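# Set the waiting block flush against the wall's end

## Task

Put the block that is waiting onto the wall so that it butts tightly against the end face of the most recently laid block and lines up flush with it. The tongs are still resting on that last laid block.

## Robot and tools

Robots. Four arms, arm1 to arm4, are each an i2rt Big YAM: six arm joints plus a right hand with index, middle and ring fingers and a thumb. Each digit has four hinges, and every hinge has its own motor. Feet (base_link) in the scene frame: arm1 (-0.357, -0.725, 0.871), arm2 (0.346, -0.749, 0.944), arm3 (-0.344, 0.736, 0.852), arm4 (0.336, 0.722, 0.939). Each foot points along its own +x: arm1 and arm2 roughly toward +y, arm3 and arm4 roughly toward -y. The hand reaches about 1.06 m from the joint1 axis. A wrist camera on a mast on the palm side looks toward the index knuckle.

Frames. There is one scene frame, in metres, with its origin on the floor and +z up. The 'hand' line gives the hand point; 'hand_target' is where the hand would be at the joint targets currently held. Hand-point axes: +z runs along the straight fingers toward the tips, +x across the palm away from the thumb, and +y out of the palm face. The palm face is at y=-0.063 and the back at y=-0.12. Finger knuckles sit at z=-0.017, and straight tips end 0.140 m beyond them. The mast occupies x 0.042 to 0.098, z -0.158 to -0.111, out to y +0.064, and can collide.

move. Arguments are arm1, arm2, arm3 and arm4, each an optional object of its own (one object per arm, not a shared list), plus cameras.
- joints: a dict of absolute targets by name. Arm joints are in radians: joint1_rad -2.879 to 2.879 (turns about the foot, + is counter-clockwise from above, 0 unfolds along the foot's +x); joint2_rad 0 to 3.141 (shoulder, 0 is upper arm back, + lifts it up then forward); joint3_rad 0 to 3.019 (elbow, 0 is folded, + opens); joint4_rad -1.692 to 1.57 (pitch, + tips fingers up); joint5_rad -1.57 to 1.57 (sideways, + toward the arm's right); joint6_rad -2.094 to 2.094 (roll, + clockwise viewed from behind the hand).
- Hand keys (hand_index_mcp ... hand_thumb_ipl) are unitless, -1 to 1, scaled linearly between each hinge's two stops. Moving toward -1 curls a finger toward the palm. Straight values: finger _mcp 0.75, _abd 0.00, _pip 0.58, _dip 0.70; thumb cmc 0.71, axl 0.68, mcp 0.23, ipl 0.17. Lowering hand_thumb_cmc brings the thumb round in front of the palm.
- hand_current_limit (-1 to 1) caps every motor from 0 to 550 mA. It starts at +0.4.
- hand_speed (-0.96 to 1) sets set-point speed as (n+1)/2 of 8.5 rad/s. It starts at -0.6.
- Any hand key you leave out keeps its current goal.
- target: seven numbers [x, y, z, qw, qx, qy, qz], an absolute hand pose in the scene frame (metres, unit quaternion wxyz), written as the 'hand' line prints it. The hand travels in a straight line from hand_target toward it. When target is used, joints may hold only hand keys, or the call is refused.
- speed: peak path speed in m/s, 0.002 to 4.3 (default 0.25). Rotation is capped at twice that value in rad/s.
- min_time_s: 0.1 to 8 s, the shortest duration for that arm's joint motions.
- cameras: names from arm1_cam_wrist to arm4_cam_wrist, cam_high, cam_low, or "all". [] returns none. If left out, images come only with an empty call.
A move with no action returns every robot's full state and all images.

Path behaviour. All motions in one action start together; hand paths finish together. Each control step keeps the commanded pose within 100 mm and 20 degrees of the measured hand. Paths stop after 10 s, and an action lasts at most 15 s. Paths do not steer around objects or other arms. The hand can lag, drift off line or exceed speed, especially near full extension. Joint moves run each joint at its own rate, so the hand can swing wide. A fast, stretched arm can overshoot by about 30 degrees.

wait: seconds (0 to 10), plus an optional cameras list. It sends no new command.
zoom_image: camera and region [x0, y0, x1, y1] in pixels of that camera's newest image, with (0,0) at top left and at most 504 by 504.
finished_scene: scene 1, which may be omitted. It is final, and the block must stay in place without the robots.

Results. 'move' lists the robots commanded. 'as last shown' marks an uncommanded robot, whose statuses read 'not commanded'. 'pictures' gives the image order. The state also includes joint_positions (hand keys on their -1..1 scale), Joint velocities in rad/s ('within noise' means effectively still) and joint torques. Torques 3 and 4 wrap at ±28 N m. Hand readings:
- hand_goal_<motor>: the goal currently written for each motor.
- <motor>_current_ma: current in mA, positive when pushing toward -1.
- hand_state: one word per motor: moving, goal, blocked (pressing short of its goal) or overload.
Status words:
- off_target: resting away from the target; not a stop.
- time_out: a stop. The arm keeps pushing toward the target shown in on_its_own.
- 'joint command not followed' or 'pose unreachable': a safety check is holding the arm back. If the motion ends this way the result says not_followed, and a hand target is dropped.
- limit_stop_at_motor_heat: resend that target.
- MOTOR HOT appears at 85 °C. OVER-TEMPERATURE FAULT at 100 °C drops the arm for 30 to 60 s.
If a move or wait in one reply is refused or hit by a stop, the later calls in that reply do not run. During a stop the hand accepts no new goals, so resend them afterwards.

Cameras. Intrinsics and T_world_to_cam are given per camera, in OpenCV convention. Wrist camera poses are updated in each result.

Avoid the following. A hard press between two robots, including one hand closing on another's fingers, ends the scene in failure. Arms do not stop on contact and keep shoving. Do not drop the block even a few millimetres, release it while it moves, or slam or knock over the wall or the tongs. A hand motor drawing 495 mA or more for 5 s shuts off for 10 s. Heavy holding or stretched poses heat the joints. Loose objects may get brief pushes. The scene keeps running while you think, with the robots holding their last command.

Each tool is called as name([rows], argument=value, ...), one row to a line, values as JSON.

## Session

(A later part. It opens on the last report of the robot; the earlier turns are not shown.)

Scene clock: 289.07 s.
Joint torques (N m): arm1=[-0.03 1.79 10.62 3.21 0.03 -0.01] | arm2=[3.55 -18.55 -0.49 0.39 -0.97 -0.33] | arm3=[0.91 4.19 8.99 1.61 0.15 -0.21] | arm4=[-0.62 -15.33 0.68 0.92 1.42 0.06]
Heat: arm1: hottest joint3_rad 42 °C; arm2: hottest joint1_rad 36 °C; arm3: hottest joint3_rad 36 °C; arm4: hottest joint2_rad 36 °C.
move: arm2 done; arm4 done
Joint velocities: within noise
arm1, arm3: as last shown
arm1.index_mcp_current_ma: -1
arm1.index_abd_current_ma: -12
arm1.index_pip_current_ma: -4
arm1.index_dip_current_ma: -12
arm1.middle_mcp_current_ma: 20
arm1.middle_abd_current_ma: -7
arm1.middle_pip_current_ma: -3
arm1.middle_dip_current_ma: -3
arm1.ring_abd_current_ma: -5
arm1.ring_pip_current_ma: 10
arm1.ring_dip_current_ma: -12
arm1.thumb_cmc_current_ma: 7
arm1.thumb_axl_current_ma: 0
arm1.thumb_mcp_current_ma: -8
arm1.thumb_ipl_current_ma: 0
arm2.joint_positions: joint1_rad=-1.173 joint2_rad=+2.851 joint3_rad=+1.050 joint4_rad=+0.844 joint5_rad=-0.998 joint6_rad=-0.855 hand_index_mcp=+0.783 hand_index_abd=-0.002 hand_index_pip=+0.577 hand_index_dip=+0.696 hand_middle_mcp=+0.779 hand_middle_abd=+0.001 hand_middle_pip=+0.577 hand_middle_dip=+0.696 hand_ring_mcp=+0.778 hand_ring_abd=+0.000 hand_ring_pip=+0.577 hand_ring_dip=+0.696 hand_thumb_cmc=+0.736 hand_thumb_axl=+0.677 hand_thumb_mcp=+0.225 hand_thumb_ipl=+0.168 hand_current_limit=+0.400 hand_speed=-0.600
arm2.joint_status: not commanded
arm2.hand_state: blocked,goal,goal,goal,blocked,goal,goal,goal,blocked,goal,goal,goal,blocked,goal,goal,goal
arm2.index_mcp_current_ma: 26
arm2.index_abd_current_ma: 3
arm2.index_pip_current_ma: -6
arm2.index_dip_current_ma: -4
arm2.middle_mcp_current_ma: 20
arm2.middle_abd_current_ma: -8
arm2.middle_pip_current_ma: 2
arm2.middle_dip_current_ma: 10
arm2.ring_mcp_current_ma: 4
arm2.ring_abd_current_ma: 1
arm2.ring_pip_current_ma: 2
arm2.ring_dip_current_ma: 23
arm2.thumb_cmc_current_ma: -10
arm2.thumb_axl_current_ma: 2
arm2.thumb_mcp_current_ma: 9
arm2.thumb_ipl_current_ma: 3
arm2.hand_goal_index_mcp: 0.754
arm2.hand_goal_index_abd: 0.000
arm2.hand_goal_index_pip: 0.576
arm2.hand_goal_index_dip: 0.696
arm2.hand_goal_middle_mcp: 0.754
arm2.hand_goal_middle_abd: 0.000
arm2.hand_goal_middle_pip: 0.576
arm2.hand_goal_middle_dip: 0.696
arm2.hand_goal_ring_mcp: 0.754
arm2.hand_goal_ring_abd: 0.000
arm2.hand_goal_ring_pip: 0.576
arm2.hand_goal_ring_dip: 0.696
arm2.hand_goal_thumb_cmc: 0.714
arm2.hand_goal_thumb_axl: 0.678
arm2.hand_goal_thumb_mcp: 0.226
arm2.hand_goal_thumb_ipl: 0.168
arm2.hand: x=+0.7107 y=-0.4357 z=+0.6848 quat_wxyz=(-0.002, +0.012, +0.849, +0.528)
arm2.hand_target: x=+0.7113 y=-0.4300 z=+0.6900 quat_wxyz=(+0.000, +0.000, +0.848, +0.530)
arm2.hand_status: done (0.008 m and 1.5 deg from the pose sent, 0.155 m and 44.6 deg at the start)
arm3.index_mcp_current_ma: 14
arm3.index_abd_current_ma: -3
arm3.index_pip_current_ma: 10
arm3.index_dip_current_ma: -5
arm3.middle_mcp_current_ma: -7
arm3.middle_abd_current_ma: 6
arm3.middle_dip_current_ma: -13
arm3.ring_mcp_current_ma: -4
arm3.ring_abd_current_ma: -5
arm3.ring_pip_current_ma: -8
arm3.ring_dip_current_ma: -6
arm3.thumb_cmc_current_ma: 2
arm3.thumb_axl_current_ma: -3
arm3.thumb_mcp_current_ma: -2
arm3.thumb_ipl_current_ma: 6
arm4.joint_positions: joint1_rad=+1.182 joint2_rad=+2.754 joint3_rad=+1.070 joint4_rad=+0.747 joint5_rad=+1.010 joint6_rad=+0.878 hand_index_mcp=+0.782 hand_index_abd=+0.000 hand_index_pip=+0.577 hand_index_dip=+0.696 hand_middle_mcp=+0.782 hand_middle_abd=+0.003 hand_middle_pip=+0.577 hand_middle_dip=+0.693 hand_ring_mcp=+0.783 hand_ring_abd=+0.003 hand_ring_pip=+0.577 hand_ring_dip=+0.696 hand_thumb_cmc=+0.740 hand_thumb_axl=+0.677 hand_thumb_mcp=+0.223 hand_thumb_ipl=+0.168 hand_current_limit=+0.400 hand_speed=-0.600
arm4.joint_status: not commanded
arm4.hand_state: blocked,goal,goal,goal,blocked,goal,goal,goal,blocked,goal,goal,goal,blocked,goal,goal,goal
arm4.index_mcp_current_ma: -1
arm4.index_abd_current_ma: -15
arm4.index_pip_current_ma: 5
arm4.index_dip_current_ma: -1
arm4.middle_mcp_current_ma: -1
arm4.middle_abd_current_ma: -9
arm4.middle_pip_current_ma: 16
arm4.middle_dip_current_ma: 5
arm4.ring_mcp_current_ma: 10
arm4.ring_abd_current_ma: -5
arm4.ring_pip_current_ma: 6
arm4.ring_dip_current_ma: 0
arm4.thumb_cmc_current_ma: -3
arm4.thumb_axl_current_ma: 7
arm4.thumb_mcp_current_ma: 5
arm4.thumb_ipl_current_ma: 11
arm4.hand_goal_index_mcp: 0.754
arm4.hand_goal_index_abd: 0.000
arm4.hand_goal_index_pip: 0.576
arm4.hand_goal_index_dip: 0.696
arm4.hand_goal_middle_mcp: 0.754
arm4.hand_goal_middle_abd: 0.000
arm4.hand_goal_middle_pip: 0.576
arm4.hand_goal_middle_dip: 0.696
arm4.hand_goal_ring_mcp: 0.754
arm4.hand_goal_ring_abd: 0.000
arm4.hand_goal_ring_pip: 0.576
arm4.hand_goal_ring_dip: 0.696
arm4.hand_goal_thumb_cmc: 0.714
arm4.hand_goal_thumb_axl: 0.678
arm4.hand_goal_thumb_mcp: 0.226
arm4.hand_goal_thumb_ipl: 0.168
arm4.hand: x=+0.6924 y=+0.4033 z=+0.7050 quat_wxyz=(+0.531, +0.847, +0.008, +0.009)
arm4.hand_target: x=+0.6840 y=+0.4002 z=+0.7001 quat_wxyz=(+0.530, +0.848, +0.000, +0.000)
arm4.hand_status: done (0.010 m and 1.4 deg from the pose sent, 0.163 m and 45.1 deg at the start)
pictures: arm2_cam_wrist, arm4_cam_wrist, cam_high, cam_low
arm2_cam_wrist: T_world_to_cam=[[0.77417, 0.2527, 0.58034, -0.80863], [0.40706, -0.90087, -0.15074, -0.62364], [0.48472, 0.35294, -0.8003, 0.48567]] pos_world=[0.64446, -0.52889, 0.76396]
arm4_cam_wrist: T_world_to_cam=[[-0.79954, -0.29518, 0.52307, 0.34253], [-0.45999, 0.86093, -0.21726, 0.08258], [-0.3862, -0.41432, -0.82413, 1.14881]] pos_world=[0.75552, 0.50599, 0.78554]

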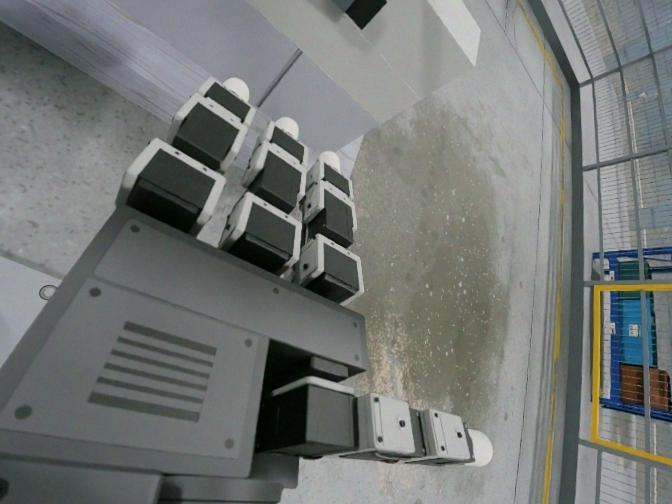

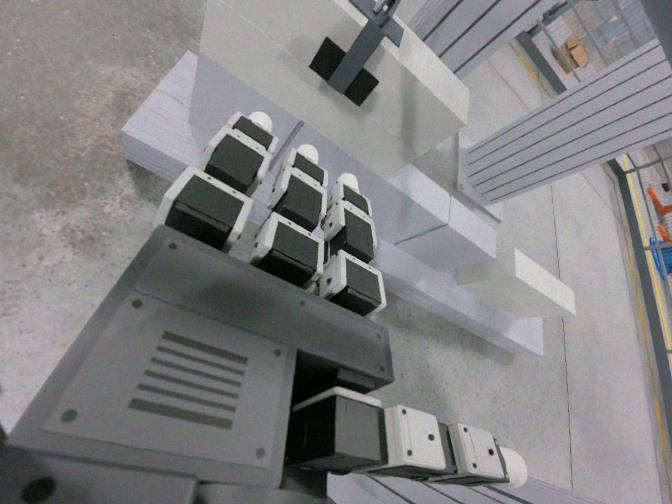

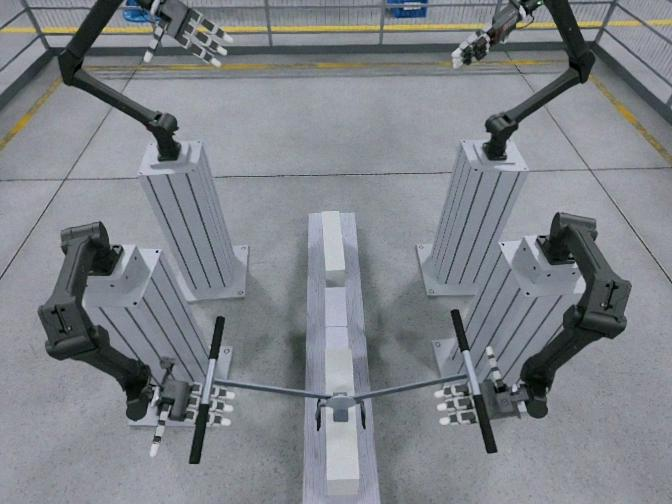

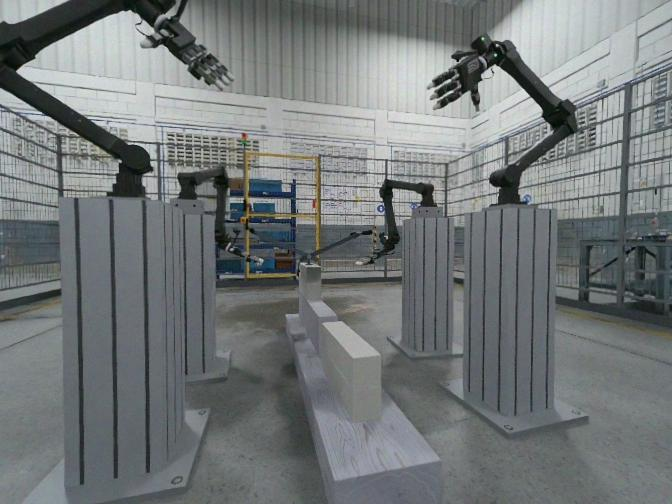

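zoom_image(camera="cam_high", region=[120, 300, 520, 500])

zoom_image(camera="arm4_cam_wrist", region=[290, 0, 450, 120])

Scaled by 1.260 from the camera's image (finer frame: 960x720).

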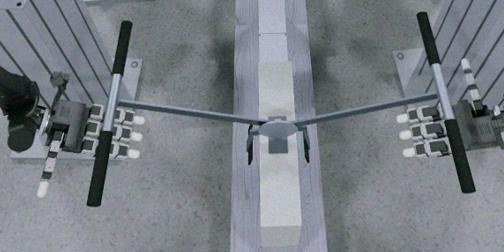

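Scaled by 3.150 from the camera's image (finer frame: 960x720).

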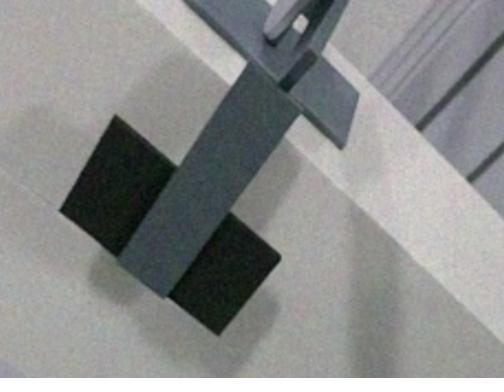

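move(arm2={"target": [0.7115, -0.346, 0.780, 0, 0, 0.848, 0.530], "speed": 0.12}, arm4={"target": [0.682, 0.306, 0.789, 0.530, 0.848, 0, 0], "speed": 0.12}, cameras=["cam_high", "cam_low", "arm2_cam_wrist", "arm4_cam_wrist"])

Scene clock: 295.73 s.
Joint torques (N m): arm1=[0.03 1.96 10.65 3.21 0.03 -0.01] | arm2=[3.02 -19.14 0.09 1.83 -0.43 -0.04] | arm3=[1.03 4.19 8.99 1.63 0.15 -0.2] | arm4=[-0.5 -16.97 1.29 2.69 0.58 -0.22]
Heat: arm1: hottest joint3_rad 42 °C; arm2: hottest joint5_rad 37 °C; arm3: hottest joint3_rad 36 °C; arm4: hottest joint2_rad 36 °C.
move: arm2 done; arm4 done
Joint velocities: within noise
arm1, arm3: as last shown
arm1.index_mcp_current_ma: 8
arm1.index_abd_current_ma: -7
arm1.index_pip_current_ma: -2
arm1.index_dip_current_ma: -13
arm1.middle_mcp_current_ma: 12
arm1.middle_abd_current_ma: -5
arm1.middle_pip_current_ma: -9
arm1.middle_dip_current_ma: -7
arm1.ring_mcp_current_ma: -1
arm1.ring_abd_current_ma: 5
arm1.ring_pip_current_ma: 3
arm1.ring_dip_current_ma: -8
arm1.thumb_cmc_current_ma: 3
arm1.thumb_axl_current_ma: -1
arm1.thumb_mcp_current_ma: -2
arm1.thumb_ipl_current_ma: 5
arm2.joint_positions: joint1_rad=-0.974 joint2_rad=+2.616 joint3_rad=+0.948 joint4_rad=+0.887 joint5_rad=-0.877 joint6_rad=-0.634 hand_index_mcp=+0.783 hand_index_abd=-0.005 hand_index_pip=+0.577 hand_index_dip=+0.696 hand_middle_mcp=+0.779 hand_middle_abd=-0.001 hand_middle_pip=+0.577 hand_middle_dip=+0.696 hand_ring_mcp=+0.778 hand_ring_abd=-0.001 hand_ring_pip=+0.577 hand_ring_dip=+0.696 hand_thumb_cmc=+0.736 hand_thumb_axl=+0.677 hand_thumb_mcp=+0.225 hand_thumb_ipl=+0.168 hand_current_limit=+0.400 hand_speed=-0.600
arm2.joint_status: not commanded
arm2.hand_state: blocked,goal,goal,goal,blocked,goal,goal,goal,blocked,goal,goal,goal,blocked,goal,goal,goal
arm2.index_mcp_current_ma: 6
arm2.index_abd_current_ma: 18
arm2.index_pip_current_ma: 3
arm2.index_dip_current_ma: -15
arm2.middle_mcp_current_ma: 17
arm2.middle_abd_current_ma: 0
arm2.middle_pip_current_ma: 1
arm2.middle_dip_current_ma: -6
arm2.ring_mcp_current_ma: 11
arm2.ring_abd_current_ma: -8
arm2.ring_pip_current_ma: 17
arm2.ring_dip_current_ma: 19
arm2.thumb_cmc_current_ma: 11
arm2.thumb_axl_current_ma: 8
arm2.thumb_mcp_current_ma: -10
arm2.thumb_ipl_current_ma: -3
arm2.hand_goal_index_mcp: 0.754
arm2.hand_goal_index_abd: 0.000
arm2.hand_goal_index_pip: 0.576
arm2.hand_goal_index_dip: 0.696
arm2.hand_goal_middle_mcp: 0.754
arm2.hand_goal_middle_abd: 0.000
arm2.hand_goal_middle_pip: 0.576
arm2.hand_goal_middle_dip: 0.696
arm2.hand_goal_ring_mcp: 0.754
arm2.hand_goal_ring_abd: 0.000
arm2.hand_goal_ring_pip: 0.576
arm2.hand_goal_ring_dip: 0.696
arm2.hand_goal_thumb_cmc: 0.714
arm2.hand_goal_thumb_axl: 0.678
arm2.hand_goal_thumb_mcp: 0.226
arm2.hand_goal_thumb_ipl: 0.168
arm2.hand: x=+0.7099 y=-0.3502 z=+0.7710 quat_wxyz=(-0.007, +0.003, +0.852, +0.524)
arm2.hand_target: x=+0.7115 y=-0.3460 z=+0.7800 quat_wxyz=(+0.000, +0.000, +0.848, +0.530)
arm2.hand_status: done (0.010 m and 1.2 deg from the pose sent, 0.131 m and 1.5 deg at the start)
arm3.index_mcp_current_ma: 6
arm3.index_dip_current_ma: 3
arm3.middle_mcp_current_ma: -6
arm3.middle_abd_current_ma: 7
arm3.middle_pip_current_ma: 7
arm3.middle_dip_current_ma: -9
arm3.ring_mcp_current_ma: -5
arm3.ring_abd_current_ma: -2
arm3.ring_pip_current_ma: -3
arm3.ring_dip_current_ma: -3
arm3.thumb_cmc_current_ma: 1
arm3.thumb_axl_current_ma: -5
arm3.thumb_mcp_current_ma: 0
arm3.thumb_ipl_current_ma: 10
arm4.joint_positions: joint1_rad=+0.973 joint2_rad=+2.536 joint3_rad=+0.992 joint4_rad=+0.795 joint5_rad=+0.886 joint6_rad=+0.646 hand_index_mcp=+0.782 hand_index_abd=+0.005 hand_index_pip=+0.577 hand_index_dip=+0.696 hand_middle_mcp=+0.782 hand_middle_abd=+0.003 hand_middle_pip=+0.577 hand_middle_dip=+0.693 hand_ring_mcp=+0.783 hand_ring_abd=+0.003 hand_ring_pip=+0.577 hand_ring_dip=+0.696 hand_thumb_cmc=+0.740 hand_thumb_axl=+0.677 hand_thumb_mcp=+0.223 hand_thumb_ipl=+0.168 hand_current_limit=+0.400 hand_speed=-0.600
arm4.joint_status: not commanded
arm4.hand_state: blocked,goal,goal,goal,blocked,goal,goal,goal,blocked,goal,goal,goal,blocked,goal,goal,goal
arm4.index_mcp_current_ma: -5
arm4.index_abd_current_ma: -1
arm4.index_pip_current_ma: -6
arm4.index_dip_current_ma: -11
arm4.middle_mcp_current_ma: -1
arm4.middle_abd_current_ma: 2
arm4.middle_pip_current_ma: 6
arm4.middle_dip_current_ma: -13
arm4.ring_mcp_current_ma: -2
arm4.ring_abd_current_ma: -5
arm4.ring_pip_current_ma: 1
arm4.ring_dip_current_ma: 6
arm4.thumb_cmc_current_ma: 3
arm4.thumb_axl_current_ma: 7
arm4.thumb_mcp_current_ma: 6
arm4.thumb_ipl_current_ma: 7
arm4.hand_goal_index_mcp: 0.754
arm4.hand_goal_index_abd: 0.000
arm4.hand_goal_index_pip: 0.576
arm4.hand_goal_index_dip: 0.696
arm4.hand_goal_middle_mcp: 0.754
arm4.hand_goal_middle_abd: 0.000
arm4.hand_goal_middle_pip: 0.576
arm4.hand_goal_middle_dip: 0.696
arm4.hand_goal_ring_mcp: 0.754
arm4.hand_goal_ring_abd: 0.000
arm4.hand_goal_ring_pip: 0.576
arm4.hand_goal_ring_dip: 0.696
arm4.hand_goal_thumb_cmc: 0.714
arm4.hand_goal_thumb_axl: 0.678
arm4.hand_goal_thumb_mcp: 0.226
arm4.hand_goal_thumb_ipl: 0.168
arm4.hand: x=+0.6864 y=+0.3083 z=+0.7907 quat_wxyz=(+0.530, +0.848, -0.003, +0.002)
arm4.hand_target: x=+0.6821 y=+0.3060 z=+0.7891 quat_wxyz=(+0.530, +0.848, +0.000, +0.000)
arm4.hand_status: done (0.005 m and 0.4 deg from the pose sent, 0.129 m and 1.4 deg at the start)
pictures: arm2_cam_wrist, arm4_cam_wrist, cam_high, cam_low
arm2_cam_wrist: T_world_to_cam=[[0.76799, 0.27387, 0.57895, -0.86668], [0.42621, -0.89328, -0.14281, -0.55031], [0.47805, 0.35643, -0.80276, 0.53276]] pos_world=[0.64547, -0.44411, 0.85086]
arm4_cam_wrist: T_world_to_cam=[[-0.80704, -0.27482, 0.52265, 0.26419], [-0.43723, 0.873, -0.2161, 0.15995], [-0.39688, -0.40292, -0.8247, 1.18206]] pos_world=[0.75229, 0.40925, 0.87134]

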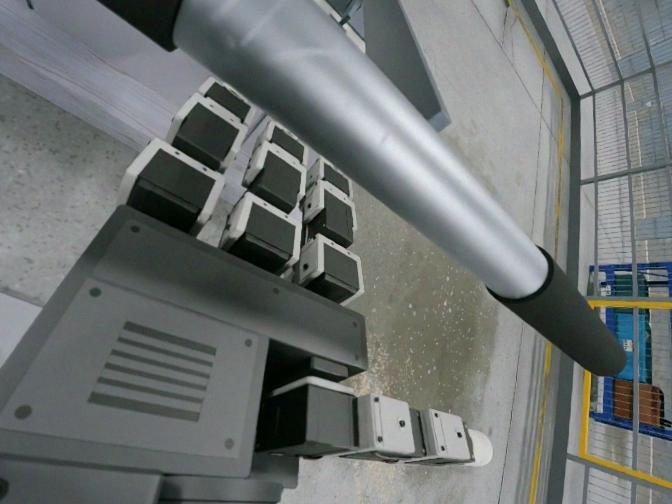

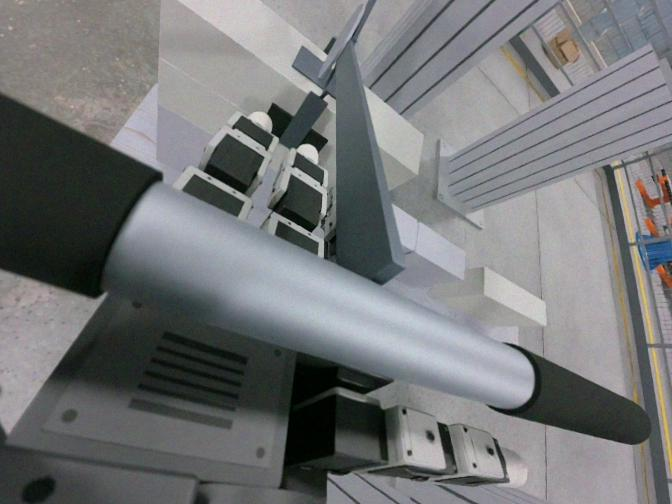

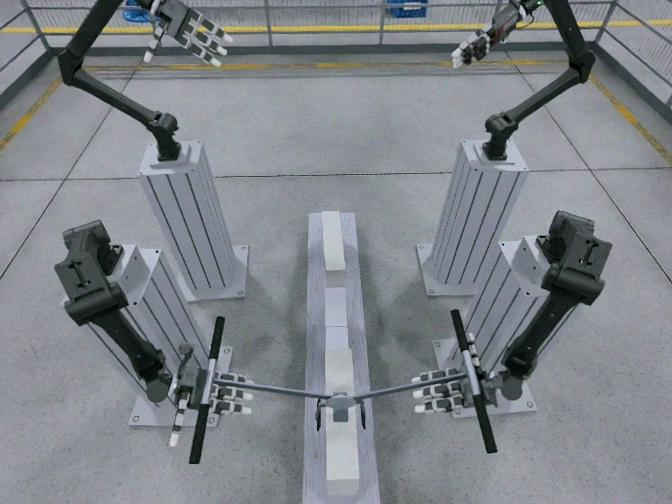

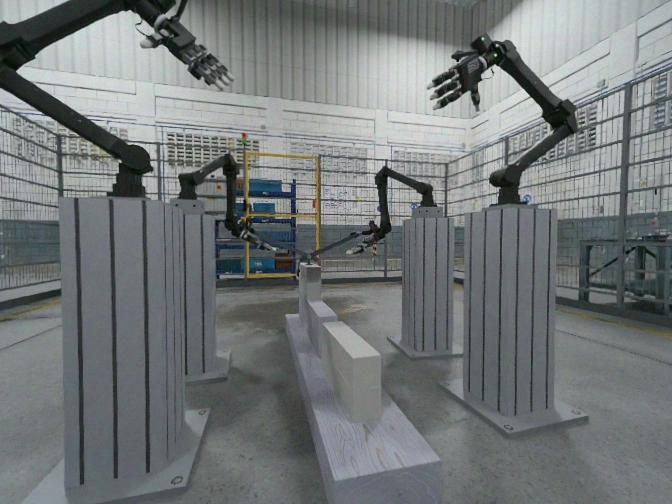

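zoom_image(camera="arm2_cam_wrist", region=[180, 0, 480, 230])

zoom_image(camera="arm4_cam_wrist", region=[230, 0, 480, 300])

zoom_image(camera="cam_high", region=[160, 300, 280, 480])

zoom_image(camera="cam_high", region=[400, 300, 540, 470])

Scaled by 1.680 from the camera's image (finer frame: 960x720).

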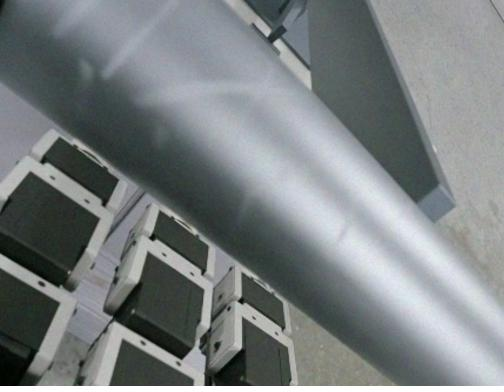

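Scaled by 1.680 from the camera's image (finer frame: 960x720).

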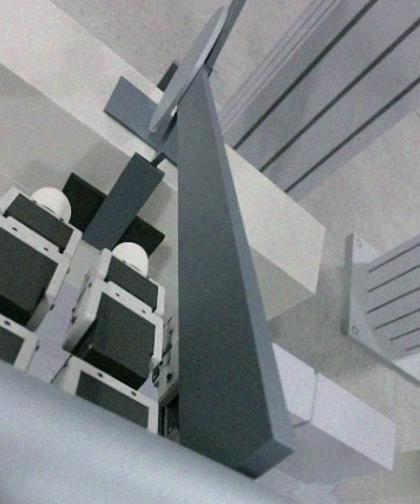

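Scaled by 2.800 from the camera's image (finer frame: 960x720).

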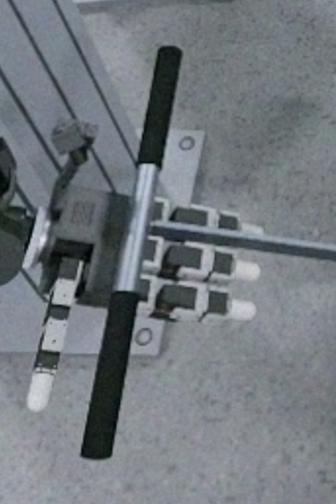

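Scaled by 2.965 from the camera's image (finer frame: 960x720).

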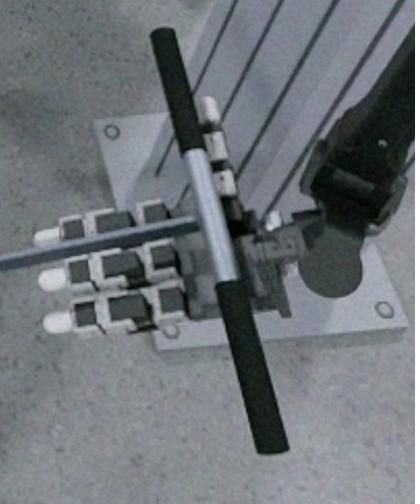

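move(arm2={"target": [0.7115, -0.334, 0.803, 0, 0, 0.848, 0.530], "speed": 0.06}, arm4={"target": [0.680, 0.297, 0.808, 0.530, 0.848, 0, 0], "speed": 0.06}, cameras=["cam_high", "cam_low", "arm2_cam_wrist", "arm4_cam_wrist"])

Scene clock: 312.83 s.
Joint torques (N m): arm1=[0.03 1.79 10.61 3.21 0.03 -0.01] | arm2=[3.37 -19.49 0.44 1.14 -0.39 -0.08] | arm3=[1.08 4.19 8.96 1.65 0.16 -0.2] | arm4=[-1.14 -17.03 1.39 2.22 0.63 -0.2]
Heat: arm1: hottest joint3_rad 43 °C; arm2: hottest joint2_rad 38 °C; arm3: hottest joint3_rad 36 °C; arm4: hottest joint2_rad 37 °C.
move: arm2 done; arm4 done
Joint velocities: within noise
arm1, arm3: as last shown
arm1.index_mcp_current_ma: 4
arm1.index_abd_current_ma: -2
arm1.index_pip_current_ma: -3
arm1.index_dip_current_ma: -18
arm1.middle_mcp_current_ma: 7
arm1.middle_abd_current_ma: -14
arm1.middle_pip_current_ma: -8
arm1.middle_dip_current_ma: 0
arm1.ring_mcp_current_ma: -8
arm1.ring_abd_current_ma: 0
arm1.ring_dip_current_ma: -16
arm1.thumb_cmc_current_ma: 9
arm1.thumb_axl_current_ma: -6
arm1.thumb_mcp_current_ma: 1
arm1.thumb_ipl_current_ma: -3
arm2.joint_positions: joint1_rad=-0.952 joint2_rad=+2.553 joint3_rad=+0.924 joint4_rad=+0.887 joint5_rad=-0.858 joint6_rad=-0.607 hand_index_mcp=+0.783 hand_index_abd=-0.005 hand_index_pip=+0.577 hand_index_dip=+0.696 hand_middle_mcp=+0.779 hand_middle_abd=-0.001 hand_middle_pip=+0.577 hand_middle_dip=+0.696 hand_ring_mcp=+0.778 hand_ring_abd=-0.001 hand_ring_pip=+0.577 hand_ring_dip=+0.696 hand_thumb_cmc=+0.736 hand_thumb_axl=+0.677 hand_thumb_mcp=+0.225 hand_thumb_ipl=+0.168 hand_current_limit=+0.400 hand_speed=-0.600
arm2.joint_status: not commanded
arm2.hand_state: blocked,goal,goal,goal,blocked,goal,goal,goal,blocked,goal,goal,goal,blocked,goal,goal,goal
arm2.index_mcp_current_ma: 20
arm2.index_abd_current_ma: 6
arm2.index_pip_current_ma: -12
arm2.index_dip_current_ma: -7
arm2.middle_mcp_current_ma: -4
arm2.middle_abd_current_ma: -7
arm2.middle_pip_current_ma: 0
arm2.middle_dip_current_ma: 5
arm2.ring_mcp_current_ma: 7
arm2.ring_abd_current_ma: 3
arm2.ring_pip_current_ma: 12
arm2.ring_dip_current_ma: 8
arm2.thumb_cmc_current_ma: 11
arm2.thumb_axl_current_ma: -3
arm2.thumb_mcp_current_ma: -6
arm2.thumb_ipl_current_ma: -7
arm2.hand_goal_index_mcp: 0.754
arm2.hand_goal_index_abd: 0.000
arm2.hand_goal_index_pip: 0.576
arm2.hand_goal_index_dip: 0.696
arm2.hand_goal_middle_mcp: 0.754
arm2.hand_goal_middle_abd: 0.000
arm2.hand_goal_middle_pip: 0.576
arm2.hand_goal_middle_dip: 0.696
arm2.hand_goal_ring_mcp: 0.754
arm2.hand_goal_ring_abd: 0.000
arm2.hand_goal_ring_pip: 0.576
arm2.hand_goal_ring_dip: 0.696
arm2.hand_goal_thumb_cmc: 0.714
arm2.hand_goal_thumb_axl: 0.678
arm2.hand_goal_thumb_mcp: 0.226
arm2.hand_goal_thumb_ipl: 0.168
arm2.hand: x=+0.7128 y=-0.3389 z=+0.7967 quat_wxyz=(+0.001, +0.001, +0.849, +0.528)
arm2.hand_target: x=+0.7113 y=-0.3340 z=+0.8029 quat_wxyz=(+0.000, +0.000, +0.848, +0.530)
arm2.hand_status: done (0.008 m and 0.3 deg from the pose sent, 0.036 m and 1.2 deg at the start)
arm3.index_mcp_current_ma: 12
arm3.index_abd_current_ma: -4
arm3.index_pip_current_ma: 9
arm3.index_dip_current_ma: 4
arm3.middle_mcp_current_ma: -8
arm3.middle_abd_current_ma: 4
arm3.middle_pip_current_ma: 10
arm3.middle_dip_current_ma: -11
arm3.ring_mcp_current_ma: -2
arm3.ring_dip_current_ma: -9
arm3.thumb_cmc_current_ma: 0
arm3.thumb_axl_current_ma: -8
arm3.thumb_mcp_current_ma: 2
arm3.thumb_ipl_current_ma: 5
arm4.joint_positions: joint1_rad=+0.959 joint2_rad=+2.490 joint3_rad=+0.969 joint4_rad=+0.795 joint5_rad=+0.870 joint6_rad=+0.622 hand_index_mcp=+0.782 hand_index_abd=+0.004 hand_index_pip=+0.577 hand_index_dip=+0.696 hand_middle_mcp=+0.782 hand_middle_abd=+0.003 hand_middle_pip=+0.577 hand_middle_dip=+0.693 hand_ring_mcp=+0.783 hand_ring_abd=+0.003 hand_ring_pip=+0.577 hand_ring_dip=+0.696 hand_thumb_cmc=+0.741 hand_thumb_axl=+0.677 hand_thumb_mcp=+0.223 hand_thumb_ipl=+0.168 hand_current_limit=+0.400 hand_speed=-0.600
arm4.joint_status: not commanded
arm4.hand_state: blocked,goal,goal,goal,blocked,goal,goal,goal,blocked,goal,goal,goal,blocked,goal,goal,goal
arm4.index_mcp_current_ma: -7
arm4.index_abd_current_ma: -11
arm4.index_pip_current_ma: 0
arm4.index_dip_current_ma: -7
arm4.middle_mcp_current_ma: -6
arm4.middle_abd_current_ma: 1
arm4.middle_pip_current_ma: -3
arm4.middle_dip_current_ma: 2
arm4.ring_mcp_current_ma: 4
arm4.ring_abd_current_ma: -3
arm4.ring_pip_current_ma: -3
arm4.ring_dip_current_ma: -3
arm4.thumb_cmc_current_ma: 10
arm4.thumb_axl_current_ma: 6
arm4.thumb_mcp_current_ma: 10
arm4.thumb_ipl_current_ma: 7
arm4.hand_goal_index_mcp: 0.754
arm4.hand_goal_index_abd: 0.000
arm4.hand_goal_index_pip: 0.576
arm4.hand_goal_index_dip: 0.696
arm4.hand_goal_middle_mcp: 0.754
arm4.hand_goal_middle_abd: 0.000
arm4.hand_goal_middle_pip: 0.576
arm4.hand_goal_middle_dip: 0.696
arm4.hand_goal_ring_mcp: 0.754
arm4.hand_goal_ring_abd: 0.000
arm4.hand_goal_ring_pip: 0.576
arm4.hand_goal_ring_dip: 0.696
arm4.hand_goal_thumb_cmc: 0.714
arm4.hand_goal_thumb_axl: 0.678
arm4.hand_goal_thumb_mcp: 0.226
arm4.hand_goal_thumb_ipl: 0.168
arm4.hand: x=+0.6866 y=+0.3015 z=+0.8085 quat_wxyz=(+0.531, +0.847, -0.001, +0.005)
arm4.hand_target: x=+0.6800 y=+0.2972 z=+0.8079 quat_wxyz=(+0.530, +0.848, +0.000, +0.000)
arm4.hand_status: done (0.008 m and 0.6 deg from the pose sent, 0.022 m and 0.4 deg at the start)
pictures: arm2_cam_wrist, arm4_cam_wrist, cam_high, cam_low
arm2_cam_wrist: T_world_to_cam=[[0.7597, 0.26523, 0.59372, -0.89577], [0.42486, -0.89367, -0.14441, -0.53561], [0.49229, 0.36195, -0.79161, 0.53087]] pos_world=[0.64674, -0.43322, 0.87473]
arm4_cam_wrist: T_world_to_cam=[[-0.80657, -0.27967, 0.5208, 0.25582], [-0.4432, 0.86909, -0.21969, 0.17805], [-0.39118, -0.40801, -0.82493, 1.1918]] pos_world=[0.75145, 0.40307, 0.88904]

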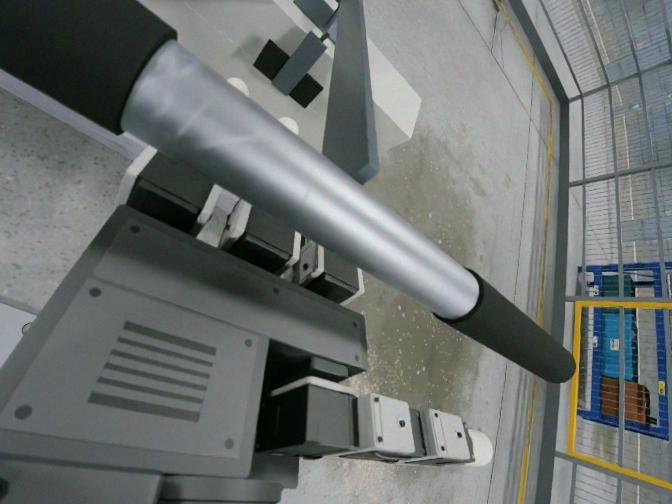

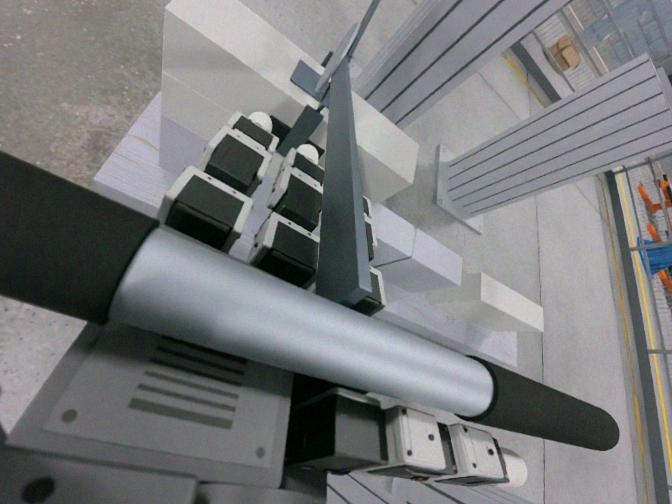

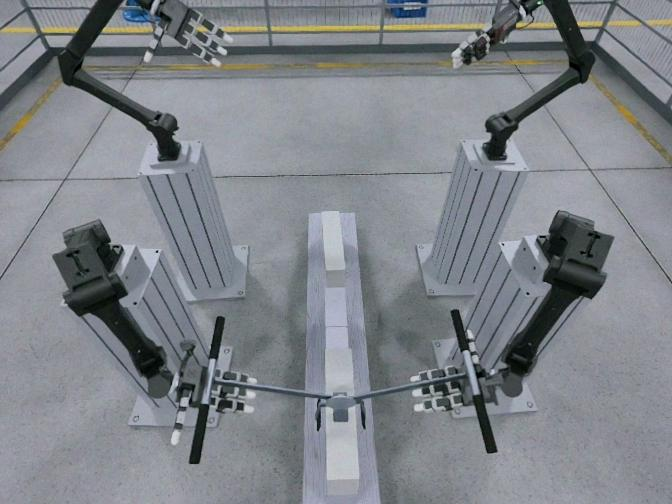

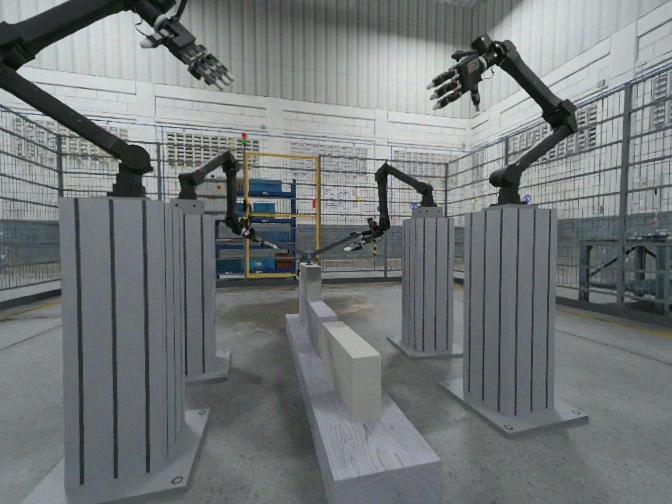

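move(arm2={"target": [0.7115, -0.330, 0.812, 0, 0, 0.848, 0.530], "speed": 0.06}, arm4={"target": [0.680, 0.294, 0.816, 0.530, 0.848, 0, 0], "speed": 0.06}, cameras=["cam_high", "arm2_cam_wrist", "arm4_cam_wrist"])

zoom_image(camera="arm4_cam_wrist", region=[100, 60, 504, 400])

zoom_image(camera="arm2_cam_wrist", region=[100, 0, 504, 340])

Scene clock: 319.00 s.
Joint torques (N m): arm1=[0.03 1.79 10.66 3.19 0.01 -0.01] | arm2=[3.6 -19.84 0.69 0.91 -0.37 -0.06] | arm3=[0.97 4.13 9.05 1.63 0.16 -0.2] | arm4=[-1.26 -17.9 1.61 1.95 0.72 -0.17]
Heat: arm1: hottest joint3_rad 43 °C; arm2: hottest joint2_rad 38 °C; arm3: hottest joint3_rad 36 °C; arm4: hottest joint2_rad 37 °C.
move: arm2 done; arm4 off_target
Joint velocities: within noise
arm1, arm3: as last shown
arm1.index_mcp_current_ma: 5
arm1.index_abd_current_ma: -8
arm1.index_pip_current_ma: 6
arm1.index_dip_current_ma: -10
arm1.middle_mcp_current_ma: 9
arm1.middle_abd_current_ma: -4
arm1.middle_pip_current_ma: -11
arm1.middle_dip_current_ma: -3
arm1.ring_mcp_current_ma: -6
arm1.ring_abd_current_ma: 6
arm1.ring_pip_current_ma: 7
arm1.ring_dip_current_ma: -9
arm1.thumb_cmc_current_ma: 7
arm1.thumb_axl_current_ma: -5
arm1.thumb_mcp_current_ma: -1
arm1.thumb_ipl_current_ma: 2
arm2.joint_positions: joint1_rad=-0.946 joint2_rad=+2.533 joint3_rad=+0.913 joint4_rad=+0.887 joint5_rad=-0.852 joint6_rad=-0.599 hand_index_mcp=+0.783 hand_index_abd=-0.005 hand_index_pip=+0.577 hand_index_dip=+0.696 hand_middle_mcp=+0.779 hand_middle_abd=-0.001 hand_middle_pip=+0.577 hand_middle_dip=+0.696 hand_ring_mcp=+0.778 hand_ring_abd=-0.001 hand_ring_pip=+0.577 hand_ring_dip=+0.696 hand_thumb_cmc=+0.736 hand_thumb_axl=+0.677 hand_thumb_mcp=+0.225 hand_thumb_ipl=+0.168 hand_current_limit=+0.400 hand_speed=-0.600
arm2.joint_status: not commanded
arm2.hand_state: blocked,goal,goal,goal,blocked,goal,goal,goal,blocked,goal,goal,goal,blocked,goal,goal,goal
arm2.index_mcp_current_ma: 12
arm2.index_abd_current_ma: -6
arm2.index_pip_current_ma: -17
arm2.index_dip_current_ma: -7
arm2.middle_mcp_current_ma: 14
arm2.middle_abd_current_ma: -1
arm2.middle_pip_current_ma: 4
arm2.middle_dip_current_ma: 6
arm2.ring_mcp_current_ma: -1
arm2.ring_abd_current_ma: 13
arm2.ring_pip_current_ma: 19
arm2.ring_dip_current_ma: 1
arm2.thumb_cmc_current_ma: 9
arm2.thumb_axl_current_ma: 19
arm2.thumb_mcp_current_ma: 0
arm2.thumb_ipl_current_ma: -2
arm2.hand_goal_index_mcp: 0.754
arm2.hand_goal_index_abd: 0.000
arm2.hand_goal_index_pip: 0.576
arm2.hand_goal_index_dip: 0.696
arm2.hand_goal_middle_mcp: 0.754
arm2.hand_goal_middle_abd: 0.000
arm2.hand_goal_middle_pip: 0.576
arm2.hand_goal_middle_dip: 0.696
arm2.hand_goal_ring_mcp: 0.754
arm2.hand_goal_ring_abd: 0.000
arm2.hand_goal_ring_pip: 0.576
arm2.hand_goal_ring_dip: 0.696
arm2.hand_goal_thumb_cmc: 0.714
arm2.hand_goal_thumb_axl: 0.678
arm2.hand_goal_thumb_mcp: 0.226
arm2.hand_goal_thumb_ipl: 0.168
arm2.hand: x=+0.7124 y=-0.3365 z=+0.8043 quat_wxyz=(+0.002, +0.001, +0.849, +0.529)
arm2.hand_target: x=+0.7114 y=-0.3301 z=+0.8120 quat_wxyz=(+0.000, +0.000, +0.848, +0.530)
arm2.hand_status: done (0.010 m and 0.3 deg from the pose sent, 0.018 m and 0.3 deg at the start)
arm3.index_mcp_current_ma: 9
arm3.index_abd_current_ma: -5
arm3.index_dip_current_ma: -1
arm3.middle_mcp_current_ma: -3
arm3.middle_abd_current_ma: 6
arm3.middle_pip_current_ma: 6
arm3.middle_dip_current_ma: -8
arm3.ring_mcp_current_ma: -8
arm3.ring_pip_current_ma: -4
arm3.ring_dip_current_ma: -8
arm3.thumb_cmc_current_ma: 3
arm3.thumb_axl_current_ma: -5
arm3.thumb_mcp_current_ma: 0
arm3.thumb_ipl_current_ma: 7
arm4.joint_positions: joint1_rad=+0.956 joint2_rad=+2.482 joint3_rad=+0.959 joint4_rad=+0.795 joint5_rad=+0.864 joint6_rad=+0.611 hand_index_mcp=+0.782 hand_index_abd=+0.005 hand_index_pip=+0.577 hand_index_dip=+0.696 hand_middle_mcp=+0.782 hand_middle_abd=+0.003 hand_middle_pip=+0.577 hand_middle_dip=+0.693 hand_ring_mcp=+0.783 hand_ring_abd=+0.003 hand_ring_pip=+0.577 hand_ring_dip=+0.696 hand_thumb_cmc=+0.741 hand_thumb_axl=+0.677 hand_thumb_mcp=+0.223 hand_thumb_ipl=+0.168 hand_current_limit=+0.400 hand_speed=-0.600
arm4.joint_status: not commanded
arm4.hand_state: blocked,goal,goal,goal,blocked,goal,goal,goal,blocked,goal,goal,goal,blocked,goal,goal,goal
arm4.index_mcp_current_ma: -1
arm4.index_abd_current_ma: -7
arm4.index_pip_current_ma: -5
arm4.index_dip_current_ma: -1
arm4.middle_mcp_current_ma: -1
arm4.middle_abd_current_ma: -3
arm4.middle_pip_current_ma: 2
arm4.middle_dip_current_ma: -16
arm4.ring_mcp_current_ma: 0
arm4.ring_abd_current_ma: -12
arm4.ring_pip_current_ma: 7
arm4.ring_dip_current_ma: -7
arm4.thumb_cmc_current_ma: 11
arm4.thumb_axl_current_ma: 10
arm4.thumb_mcp_current_ma: 20
arm4.thumb_ipl_current_ma: 4
arm4.hand_goal_index_mcp: 0.754
arm4.hand_goal_index_abd: 0.000
arm4.hand_goal_index_pip: 0.576
arm4.hand_goal_index_dip: 0.696
arm4.hand_goal_middle_mcp: 0.754
arm4.hand_goal_middle_abd: 0.000
arm4.hand_goal_middle_pip: 0.576
arm4.hand_goal_middle_dip: 0.696
arm4.hand_goal_ring_mcp: 0.754
arm4.hand_goal_ring_abd: 0.000
arm4.hand_goal_ring_pip: 0.576
arm4.hand_goal_ring_dip: 0.696
arm4.hand_goal_thumb_cmc: 0.714
arm4.hand_goal_thumb_axl: 0.678
arm4.hand_goal_thumb_mcp: 0.226
arm4.hand_goal_thumb_ipl: 0.168
arm4.hand: x=+0.6854 y=+0.3018 z=+0.8103 quat_wxyz=(+0.529, +0.848, +0.005, +0.003)
arm4.hand_target: x=+0.6800 y=+0.2942 z=+0.8159 quat_wxyz=(+0.530, +0.848, +0.000, +0.000)
arm4.hand_status: off_target (0.011 m and 0.7 deg from the pose sent, 0.012 m and 0.6 deg at the start)
pictures: arm2_cam_wrist, arm4_cam_wrist, cam_high
arm2_cam_wrist: T_world_to_cam=[[0.75902, 0.26287, 0.59564, -0.9025], [0.42324, -0.8944, -0.14461, -0.53111], [0.49472, 0.36186, -0.79013, 0.53316]] pos_world=[0.64604, -0.43072, 0.88203]
arm4_cam_wrist: T_world_to_cam=[[-0.79925, -0.28819, 0.52739, 0.24608], [-0.45171, 0.86689, -0.21085, 0.17692], [-0.39643, -0.40675, -0.82304, 1.19461]] pos_world=[0.75018, 0.40346, 0.89074]

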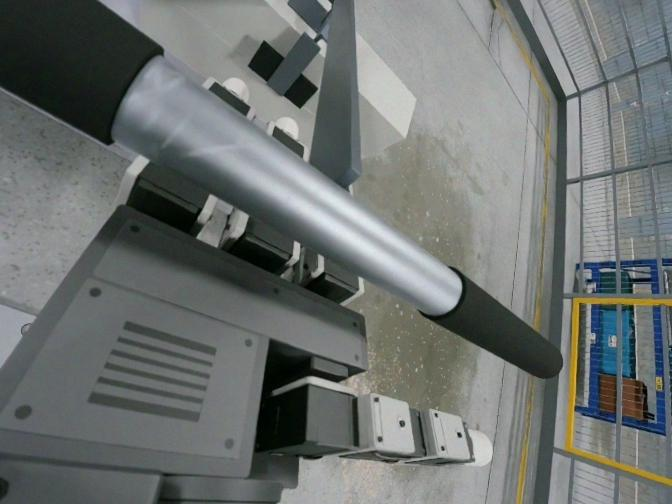

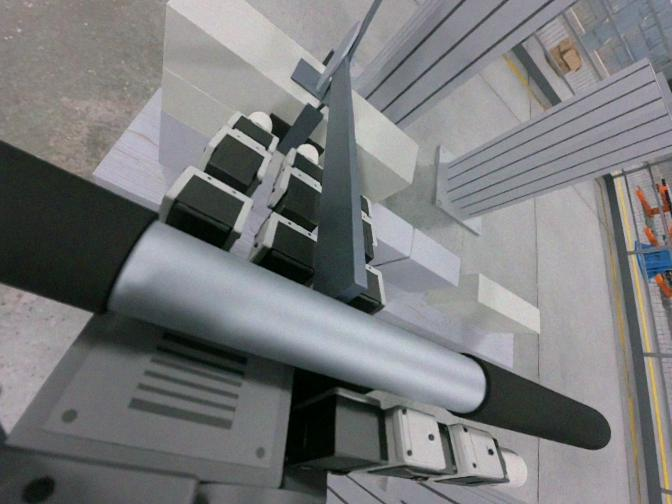

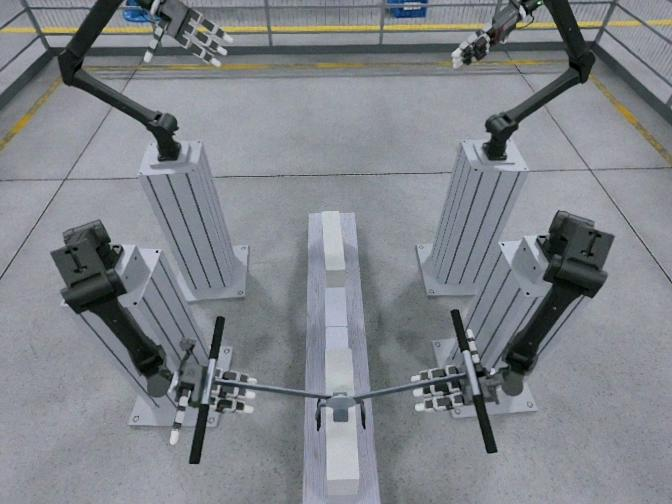

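Scaled by 1.248 from the camera's image (finer frame: 960x720).

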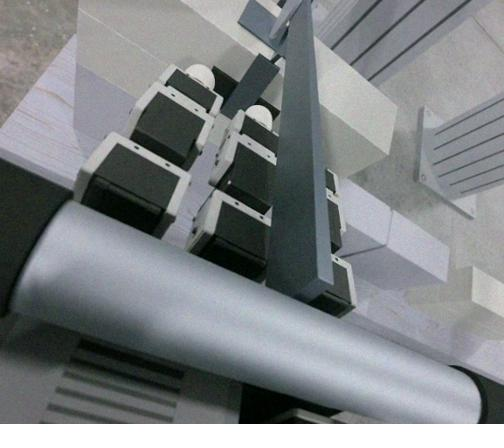

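Scaled by 1.248 from the camera's image (finer frame: 960x720).

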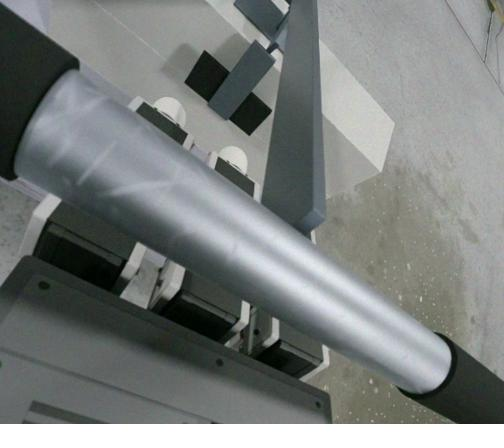

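move(arm2={"target": [0.7115, -0.330, 0.827, 0, 0, 0.848, 0.530], "speed": 0.05}, arm4={"target": [0.680, 0.294, 0.826, 0.530, 0.848, 0, 0], "speed": 0.05}, cameras=["cam_high", "arm2_cam_wrist", "arm4_cam_wrist", "cam_low"])

zoom_image(camera="cam_low", region=[220, 200, 400, 320])

zoom_image(camera="cam_high", region=[280, 340, 400, 504])

Scene clock: 327.80 s.
Joint torques (N m): arm1=[0.21 1.9 10.62 3.21 0.03 -0.01] | arm2=[3.43 -20.01 0.68 0.75 -0.39 -0.06] | arm3=[0.97 4.07 8.99 1.58 0.15 -0.21] | arm4=[-1.38 -18.02 1.92 1.54 0.7 -0.17]
Heat: arm1: hottest joint3_rad 43 °C; arm2: hottest joint2_rad 38 °C; arm3: hottest joint3_rad 36 °C; arm4: hottest joint2_rad 37 °C.
move: arm2 done; arm4 done
Joint velocities: within noise
arm1, arm3: as last shown
arm1.index_mcp_current_ma: -1
arm1.index_abd_current_ma: -7
arm1.index_pip_current_ma: -5
arm1.index_dip_current_ma: -12
arm1.middle_mcp_current_ma: 16
arm1.middle_abd_current_ma: -12
arm1.middle_pip_current_ma: -3
arm1.middle_dip_current_ma: -6
arm1.ring_mcp_current_ma: -4
arm1.ring_abd_current_ma: 0
arm1.ring_pip_current_ma: 2
arm1.ring_dip_current_ma: -7
arm1.thumb_cmc_current_ma: 9
arm1.thumb_axl_current_ma: -10
arm1.thumb_mcp_current_ma: -14
arm1.thumb_ipl_current_ma: 6
arm2.joint_positions: joint1_rad=-0.946 joint2_rad=+2.487 joint3_rad=+0.889 joint4_rad=+0.872 joint5_rad=-0.852 joint6_rad=-0.598 hand_index_mcp=+0.783 hand_index_abd=-0.005 hand_index_pip=+0.577 hand_index_dip=+0.696 hand_middle_mcp=+0.779 hand_middle_abd=-0.001 hand_middle_pip=+0.577 hand_middle_dip=+0.696 hand_ring_mcp=+0.778 hand_ring_abd=-0.001 hand_ring_pip=+0.577 hand_ring_dip=+0.696 hand_thumb_cmc=+0.736 hand_thumb_axl=+0.677 hand_thumb_mcp=+0.225 hand_thumb_ipl=+0.168 hand_current_limit=+0.400 hand_speed=-0.600
arm2.joint_status: not commanded
arm2.hand_state: blocked,goal,goal,goal,blocked,goal,goal,goal,blocked,goal,goal,goal,blocked,goal,goal,goal
arm2.index_mcp_current_ma: 15
arm2.index_abd_current_ma: -20
arm2.index_pip_current_ma: -10
arm2.index_dip_current_ma: 0
arm2.middle_mcp_current_ma: 11
arm2.middle_abd_current_ma: -18
arm2.middle_pip_current_ma: 13
arm2.middle_dip_current_ma: -10
arm2.ring_mcp_current_ma: 6
arm2.ring_abd_current_ma: 5
arm2.ring_pip_current_ma: 8
arm2.ring_dip_current_ma: 11
arm2.thumb_cmc_current_ma: -8
arm2.thumb_axl_current_ma: -1
arm2.thumb_mcp_current_ma: 5
arm2.thumb_ipl_current_ma: -11
arm2.hand_goal_index_mcp: 0.754
arm2.hand_goal_index_abd: 0.000
arm2.hand_goal_index_pip: 0.576
arm2.hand_goal_index_dip: 0.696
arm2.hand_goal_middle_mcp: 0.754
arm2.hand_goal_middle_abd: 0.000
arm2.hand_goal_middle_pip: 0.576
arm2.hand_goal_middle_dip: 0.696
arm2.hand_goal_ring_mcp: 0.754
arm2.hand_goal_ring_abd: 0.000
arm2.hand_goal_ring_pip: 0.576
arm2.hand_goal_ring_dip: 0.696
arm2.hand_goal_thumb_cmc: 0.714
arm2.hand_goal_thumb_axl: 0.678
arm2.hand_goal_thumb_mcp: 0.226
arm2.hand_goal_thumb_ipl: 0.168
arm2.hand: x=+0.7136 y=-0.3358 z=+0.8211 quat_wxyz=(+0.005, +0.000, +0.848, +0.530)
arm2.hand_target: x=+0.7114 y=-0.3301 z=+0.8270 quat_wxyz=(+0.000, +0.000, +0.848, +0.530)
arm2.hand_status: done (0.009 m and 0.6 deg from the pose sent, 0.024 m and 0.3 deg at the start)
arm3.index_mcp_current_ma: 12
arm3.index_abd_current_ma: -8
arm3.index_pip_current_ma: 11
arm3.index_dip_current_ma: 1
arm3.middle_mcp_current_ma: -12
arm3.middle_abd_current_ma: 7
arm3.middle_pip_current_ma: 9
arm3.middle_dip_current_ma: -4
arm3.ring_mcp_current_ma: -5
arm3.ring_abd_current_ma: -4
arm3.ring_pip_current_ma: -7
arm3.ring_dip_current_ma: -4
arm3.thumb_cmc_current_ma: 2
arm3.thumb_axl_current_ma: -8
arm3.thumb_mcp_current_ma: -1
arm3.thumb_ipl_current_ma: 5
arm4.joint_positions: joint1_rad=+0.955 joint2_rad=+2.452 joint3_rad=+0.941 joint4_rad=+0.792 joint5_rad=+0.863 joint6_rad=+0.611 hand_index_mcp=+0.782 hand_index_abd=+0.005 hand_index_pip=+0.577 hand_index_dip=+0.696 hand_middle_mcp=+0.782 hand_middle_abd=+0.003 hand_middle_pip=+0.577 hand_middle_dip=+0.693 hand_ring_mcp=+0.783 hand_ring_abd=+0.003 hand_ring_pip=+0.577 hand_ring_dip=+0.696 hand_thumb_cmc=+0.741 hand_thumb_axl=+0.677 hand_thumb_mcp=+0.223 hand_thumb_ipl=+0.168 hand_current_limit=+0.400 hand_speed=-0.600
arm4.joint_status: not commanded
arm4.hand_state: blocked,goal,goal,goal,blocked,goal,goal,goal,blocked,goal,goal,goal,blocked,goal,goal,goal
arm4.index_mcp_current_ma: 10
arm4.index_abd_current_ma: -4
arm4.index_pip_current_ma: 0
arm4.index_dip_current_ma: -11
arm4.middle_mcp_current_ma: -6
arm4.middle_abd_current_ma: -4
arm4.middle_pip_current_ma: 2
arm4.middle_dip_current_ma: 0
arm4.ring_mcp_current_ma: -7
arm4.ring_abd_current_ma: -1
arm4.ring_pip_current_ma: -2
arm4.ring_dip_current_ma: -10
arm4.thumb_cmc_current_ma: 3
arm4.thumb_axl_current_ma: 25
arm4.thumb_mcp_current_ma: 8
arm4.thumb_ipl_current_ma: 14
arm4.hand_goal_index_mcp: 0.754
arm4.hand_goal_index_abd: 0.000
arm4.hand_goal_index_pip: 0.576
arm4.hand_goal_index_dip: 0.696
arm4.hand_goal_middle_mcp: 0.754
arm4.hand_goal_middle_abd: 0.000
arm4.hand_goal_middle_pip: 0.576
arm4.hand_goal_middle_dip: 0.696
arm4.hand_goal_ring_mcp: 0.754
arm4.hand_goal_ring_abd: 0.000
arm4.hand_goal_ring_pip: 0.576
arm4.hand_goal_ring_dip: 0.696
arm4.hand_goal_thumb_cmc: 0.714
arm4.hand_goal_thumb_axl: 0.678
arm4.hand_goal_thumb_mcp: 0.226
arm4.hand_goal_thumb_ipl: 0.168
arm4.hand: x=+0.6848 y=+0.3016 z=+0.8216 quat_wxyz=(+0.531, +0.847, +0.003, +0.006)
arm4.hand_target: x=+0.6800 y=+0.2942 z=+0.8260 quat_wxyz=(+0.530, +0.848, +0.000, +0.000)
arm4.hand_status: done (0.010 m and 0.8 deg from the pose sent, 0.018 m and 0.7 deg at the start)
pictures: arm2_cam_wrist, arm4_cam_wrist, cam_high, cam_low
arm2_cam_wrist: T_world_to_cam=[[0.7557, 0.26005, 0.60108, -0.91661], [0.42358, -0.89406, -0.14574, -0.5278], [0.4995, 0.36474, -0.78579, 0.53956]] pos_world=[0.64673, -0.43032, 0.89802]
arm4_cam_wrist: T_world_to_cam=[[-0.80349, -0.28557, 0.52235, 0.24585], [-0.44957, 0.86624, -0.21797, 0.18387], [-0.39024, -0.40997, -0.82441, 1.20144]] pos_world=[0.74905, 0.40348, 0.90214]

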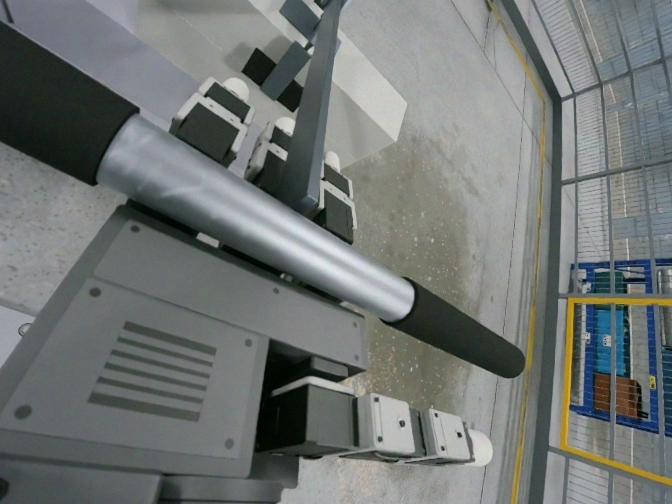

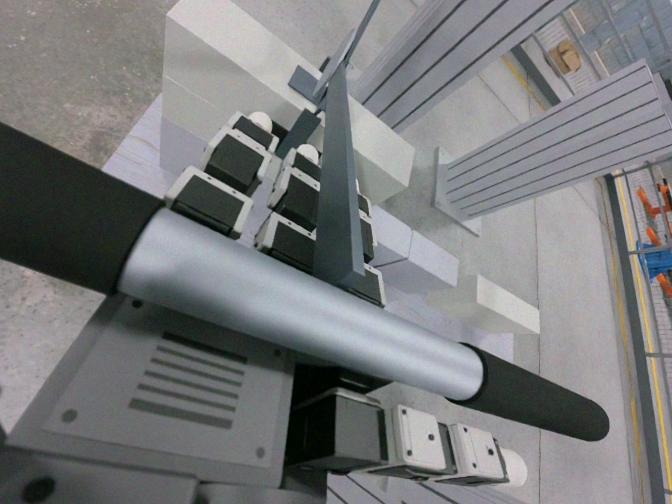

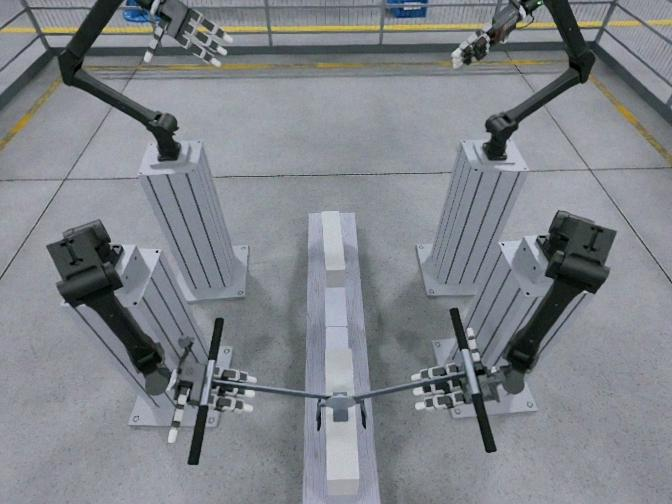

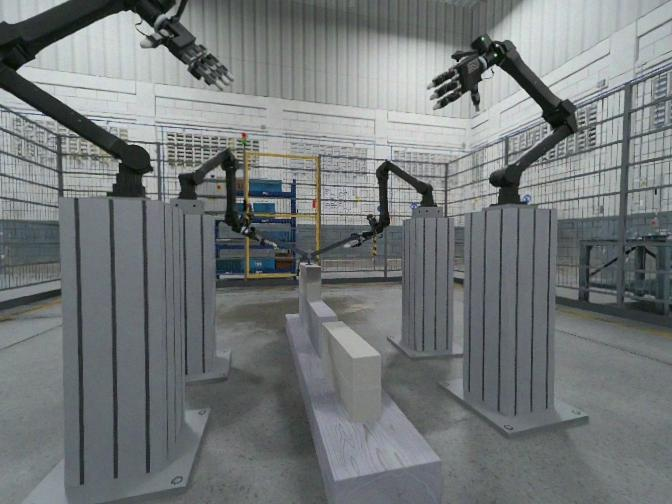

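Scaled by 2.800 from the camera's image (finer frame: 960x720).

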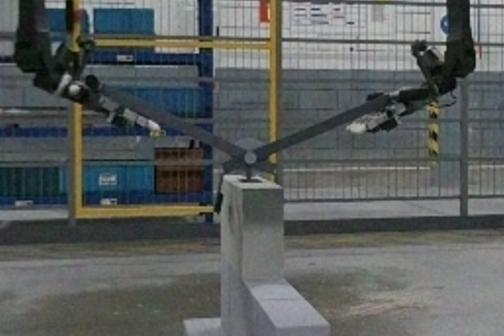

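Scaled by 3.073 from the camera's image (finer frame: 960x720).

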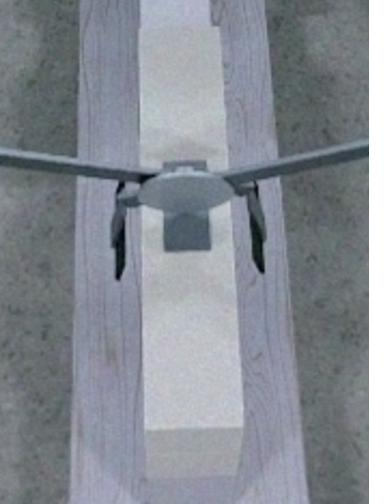

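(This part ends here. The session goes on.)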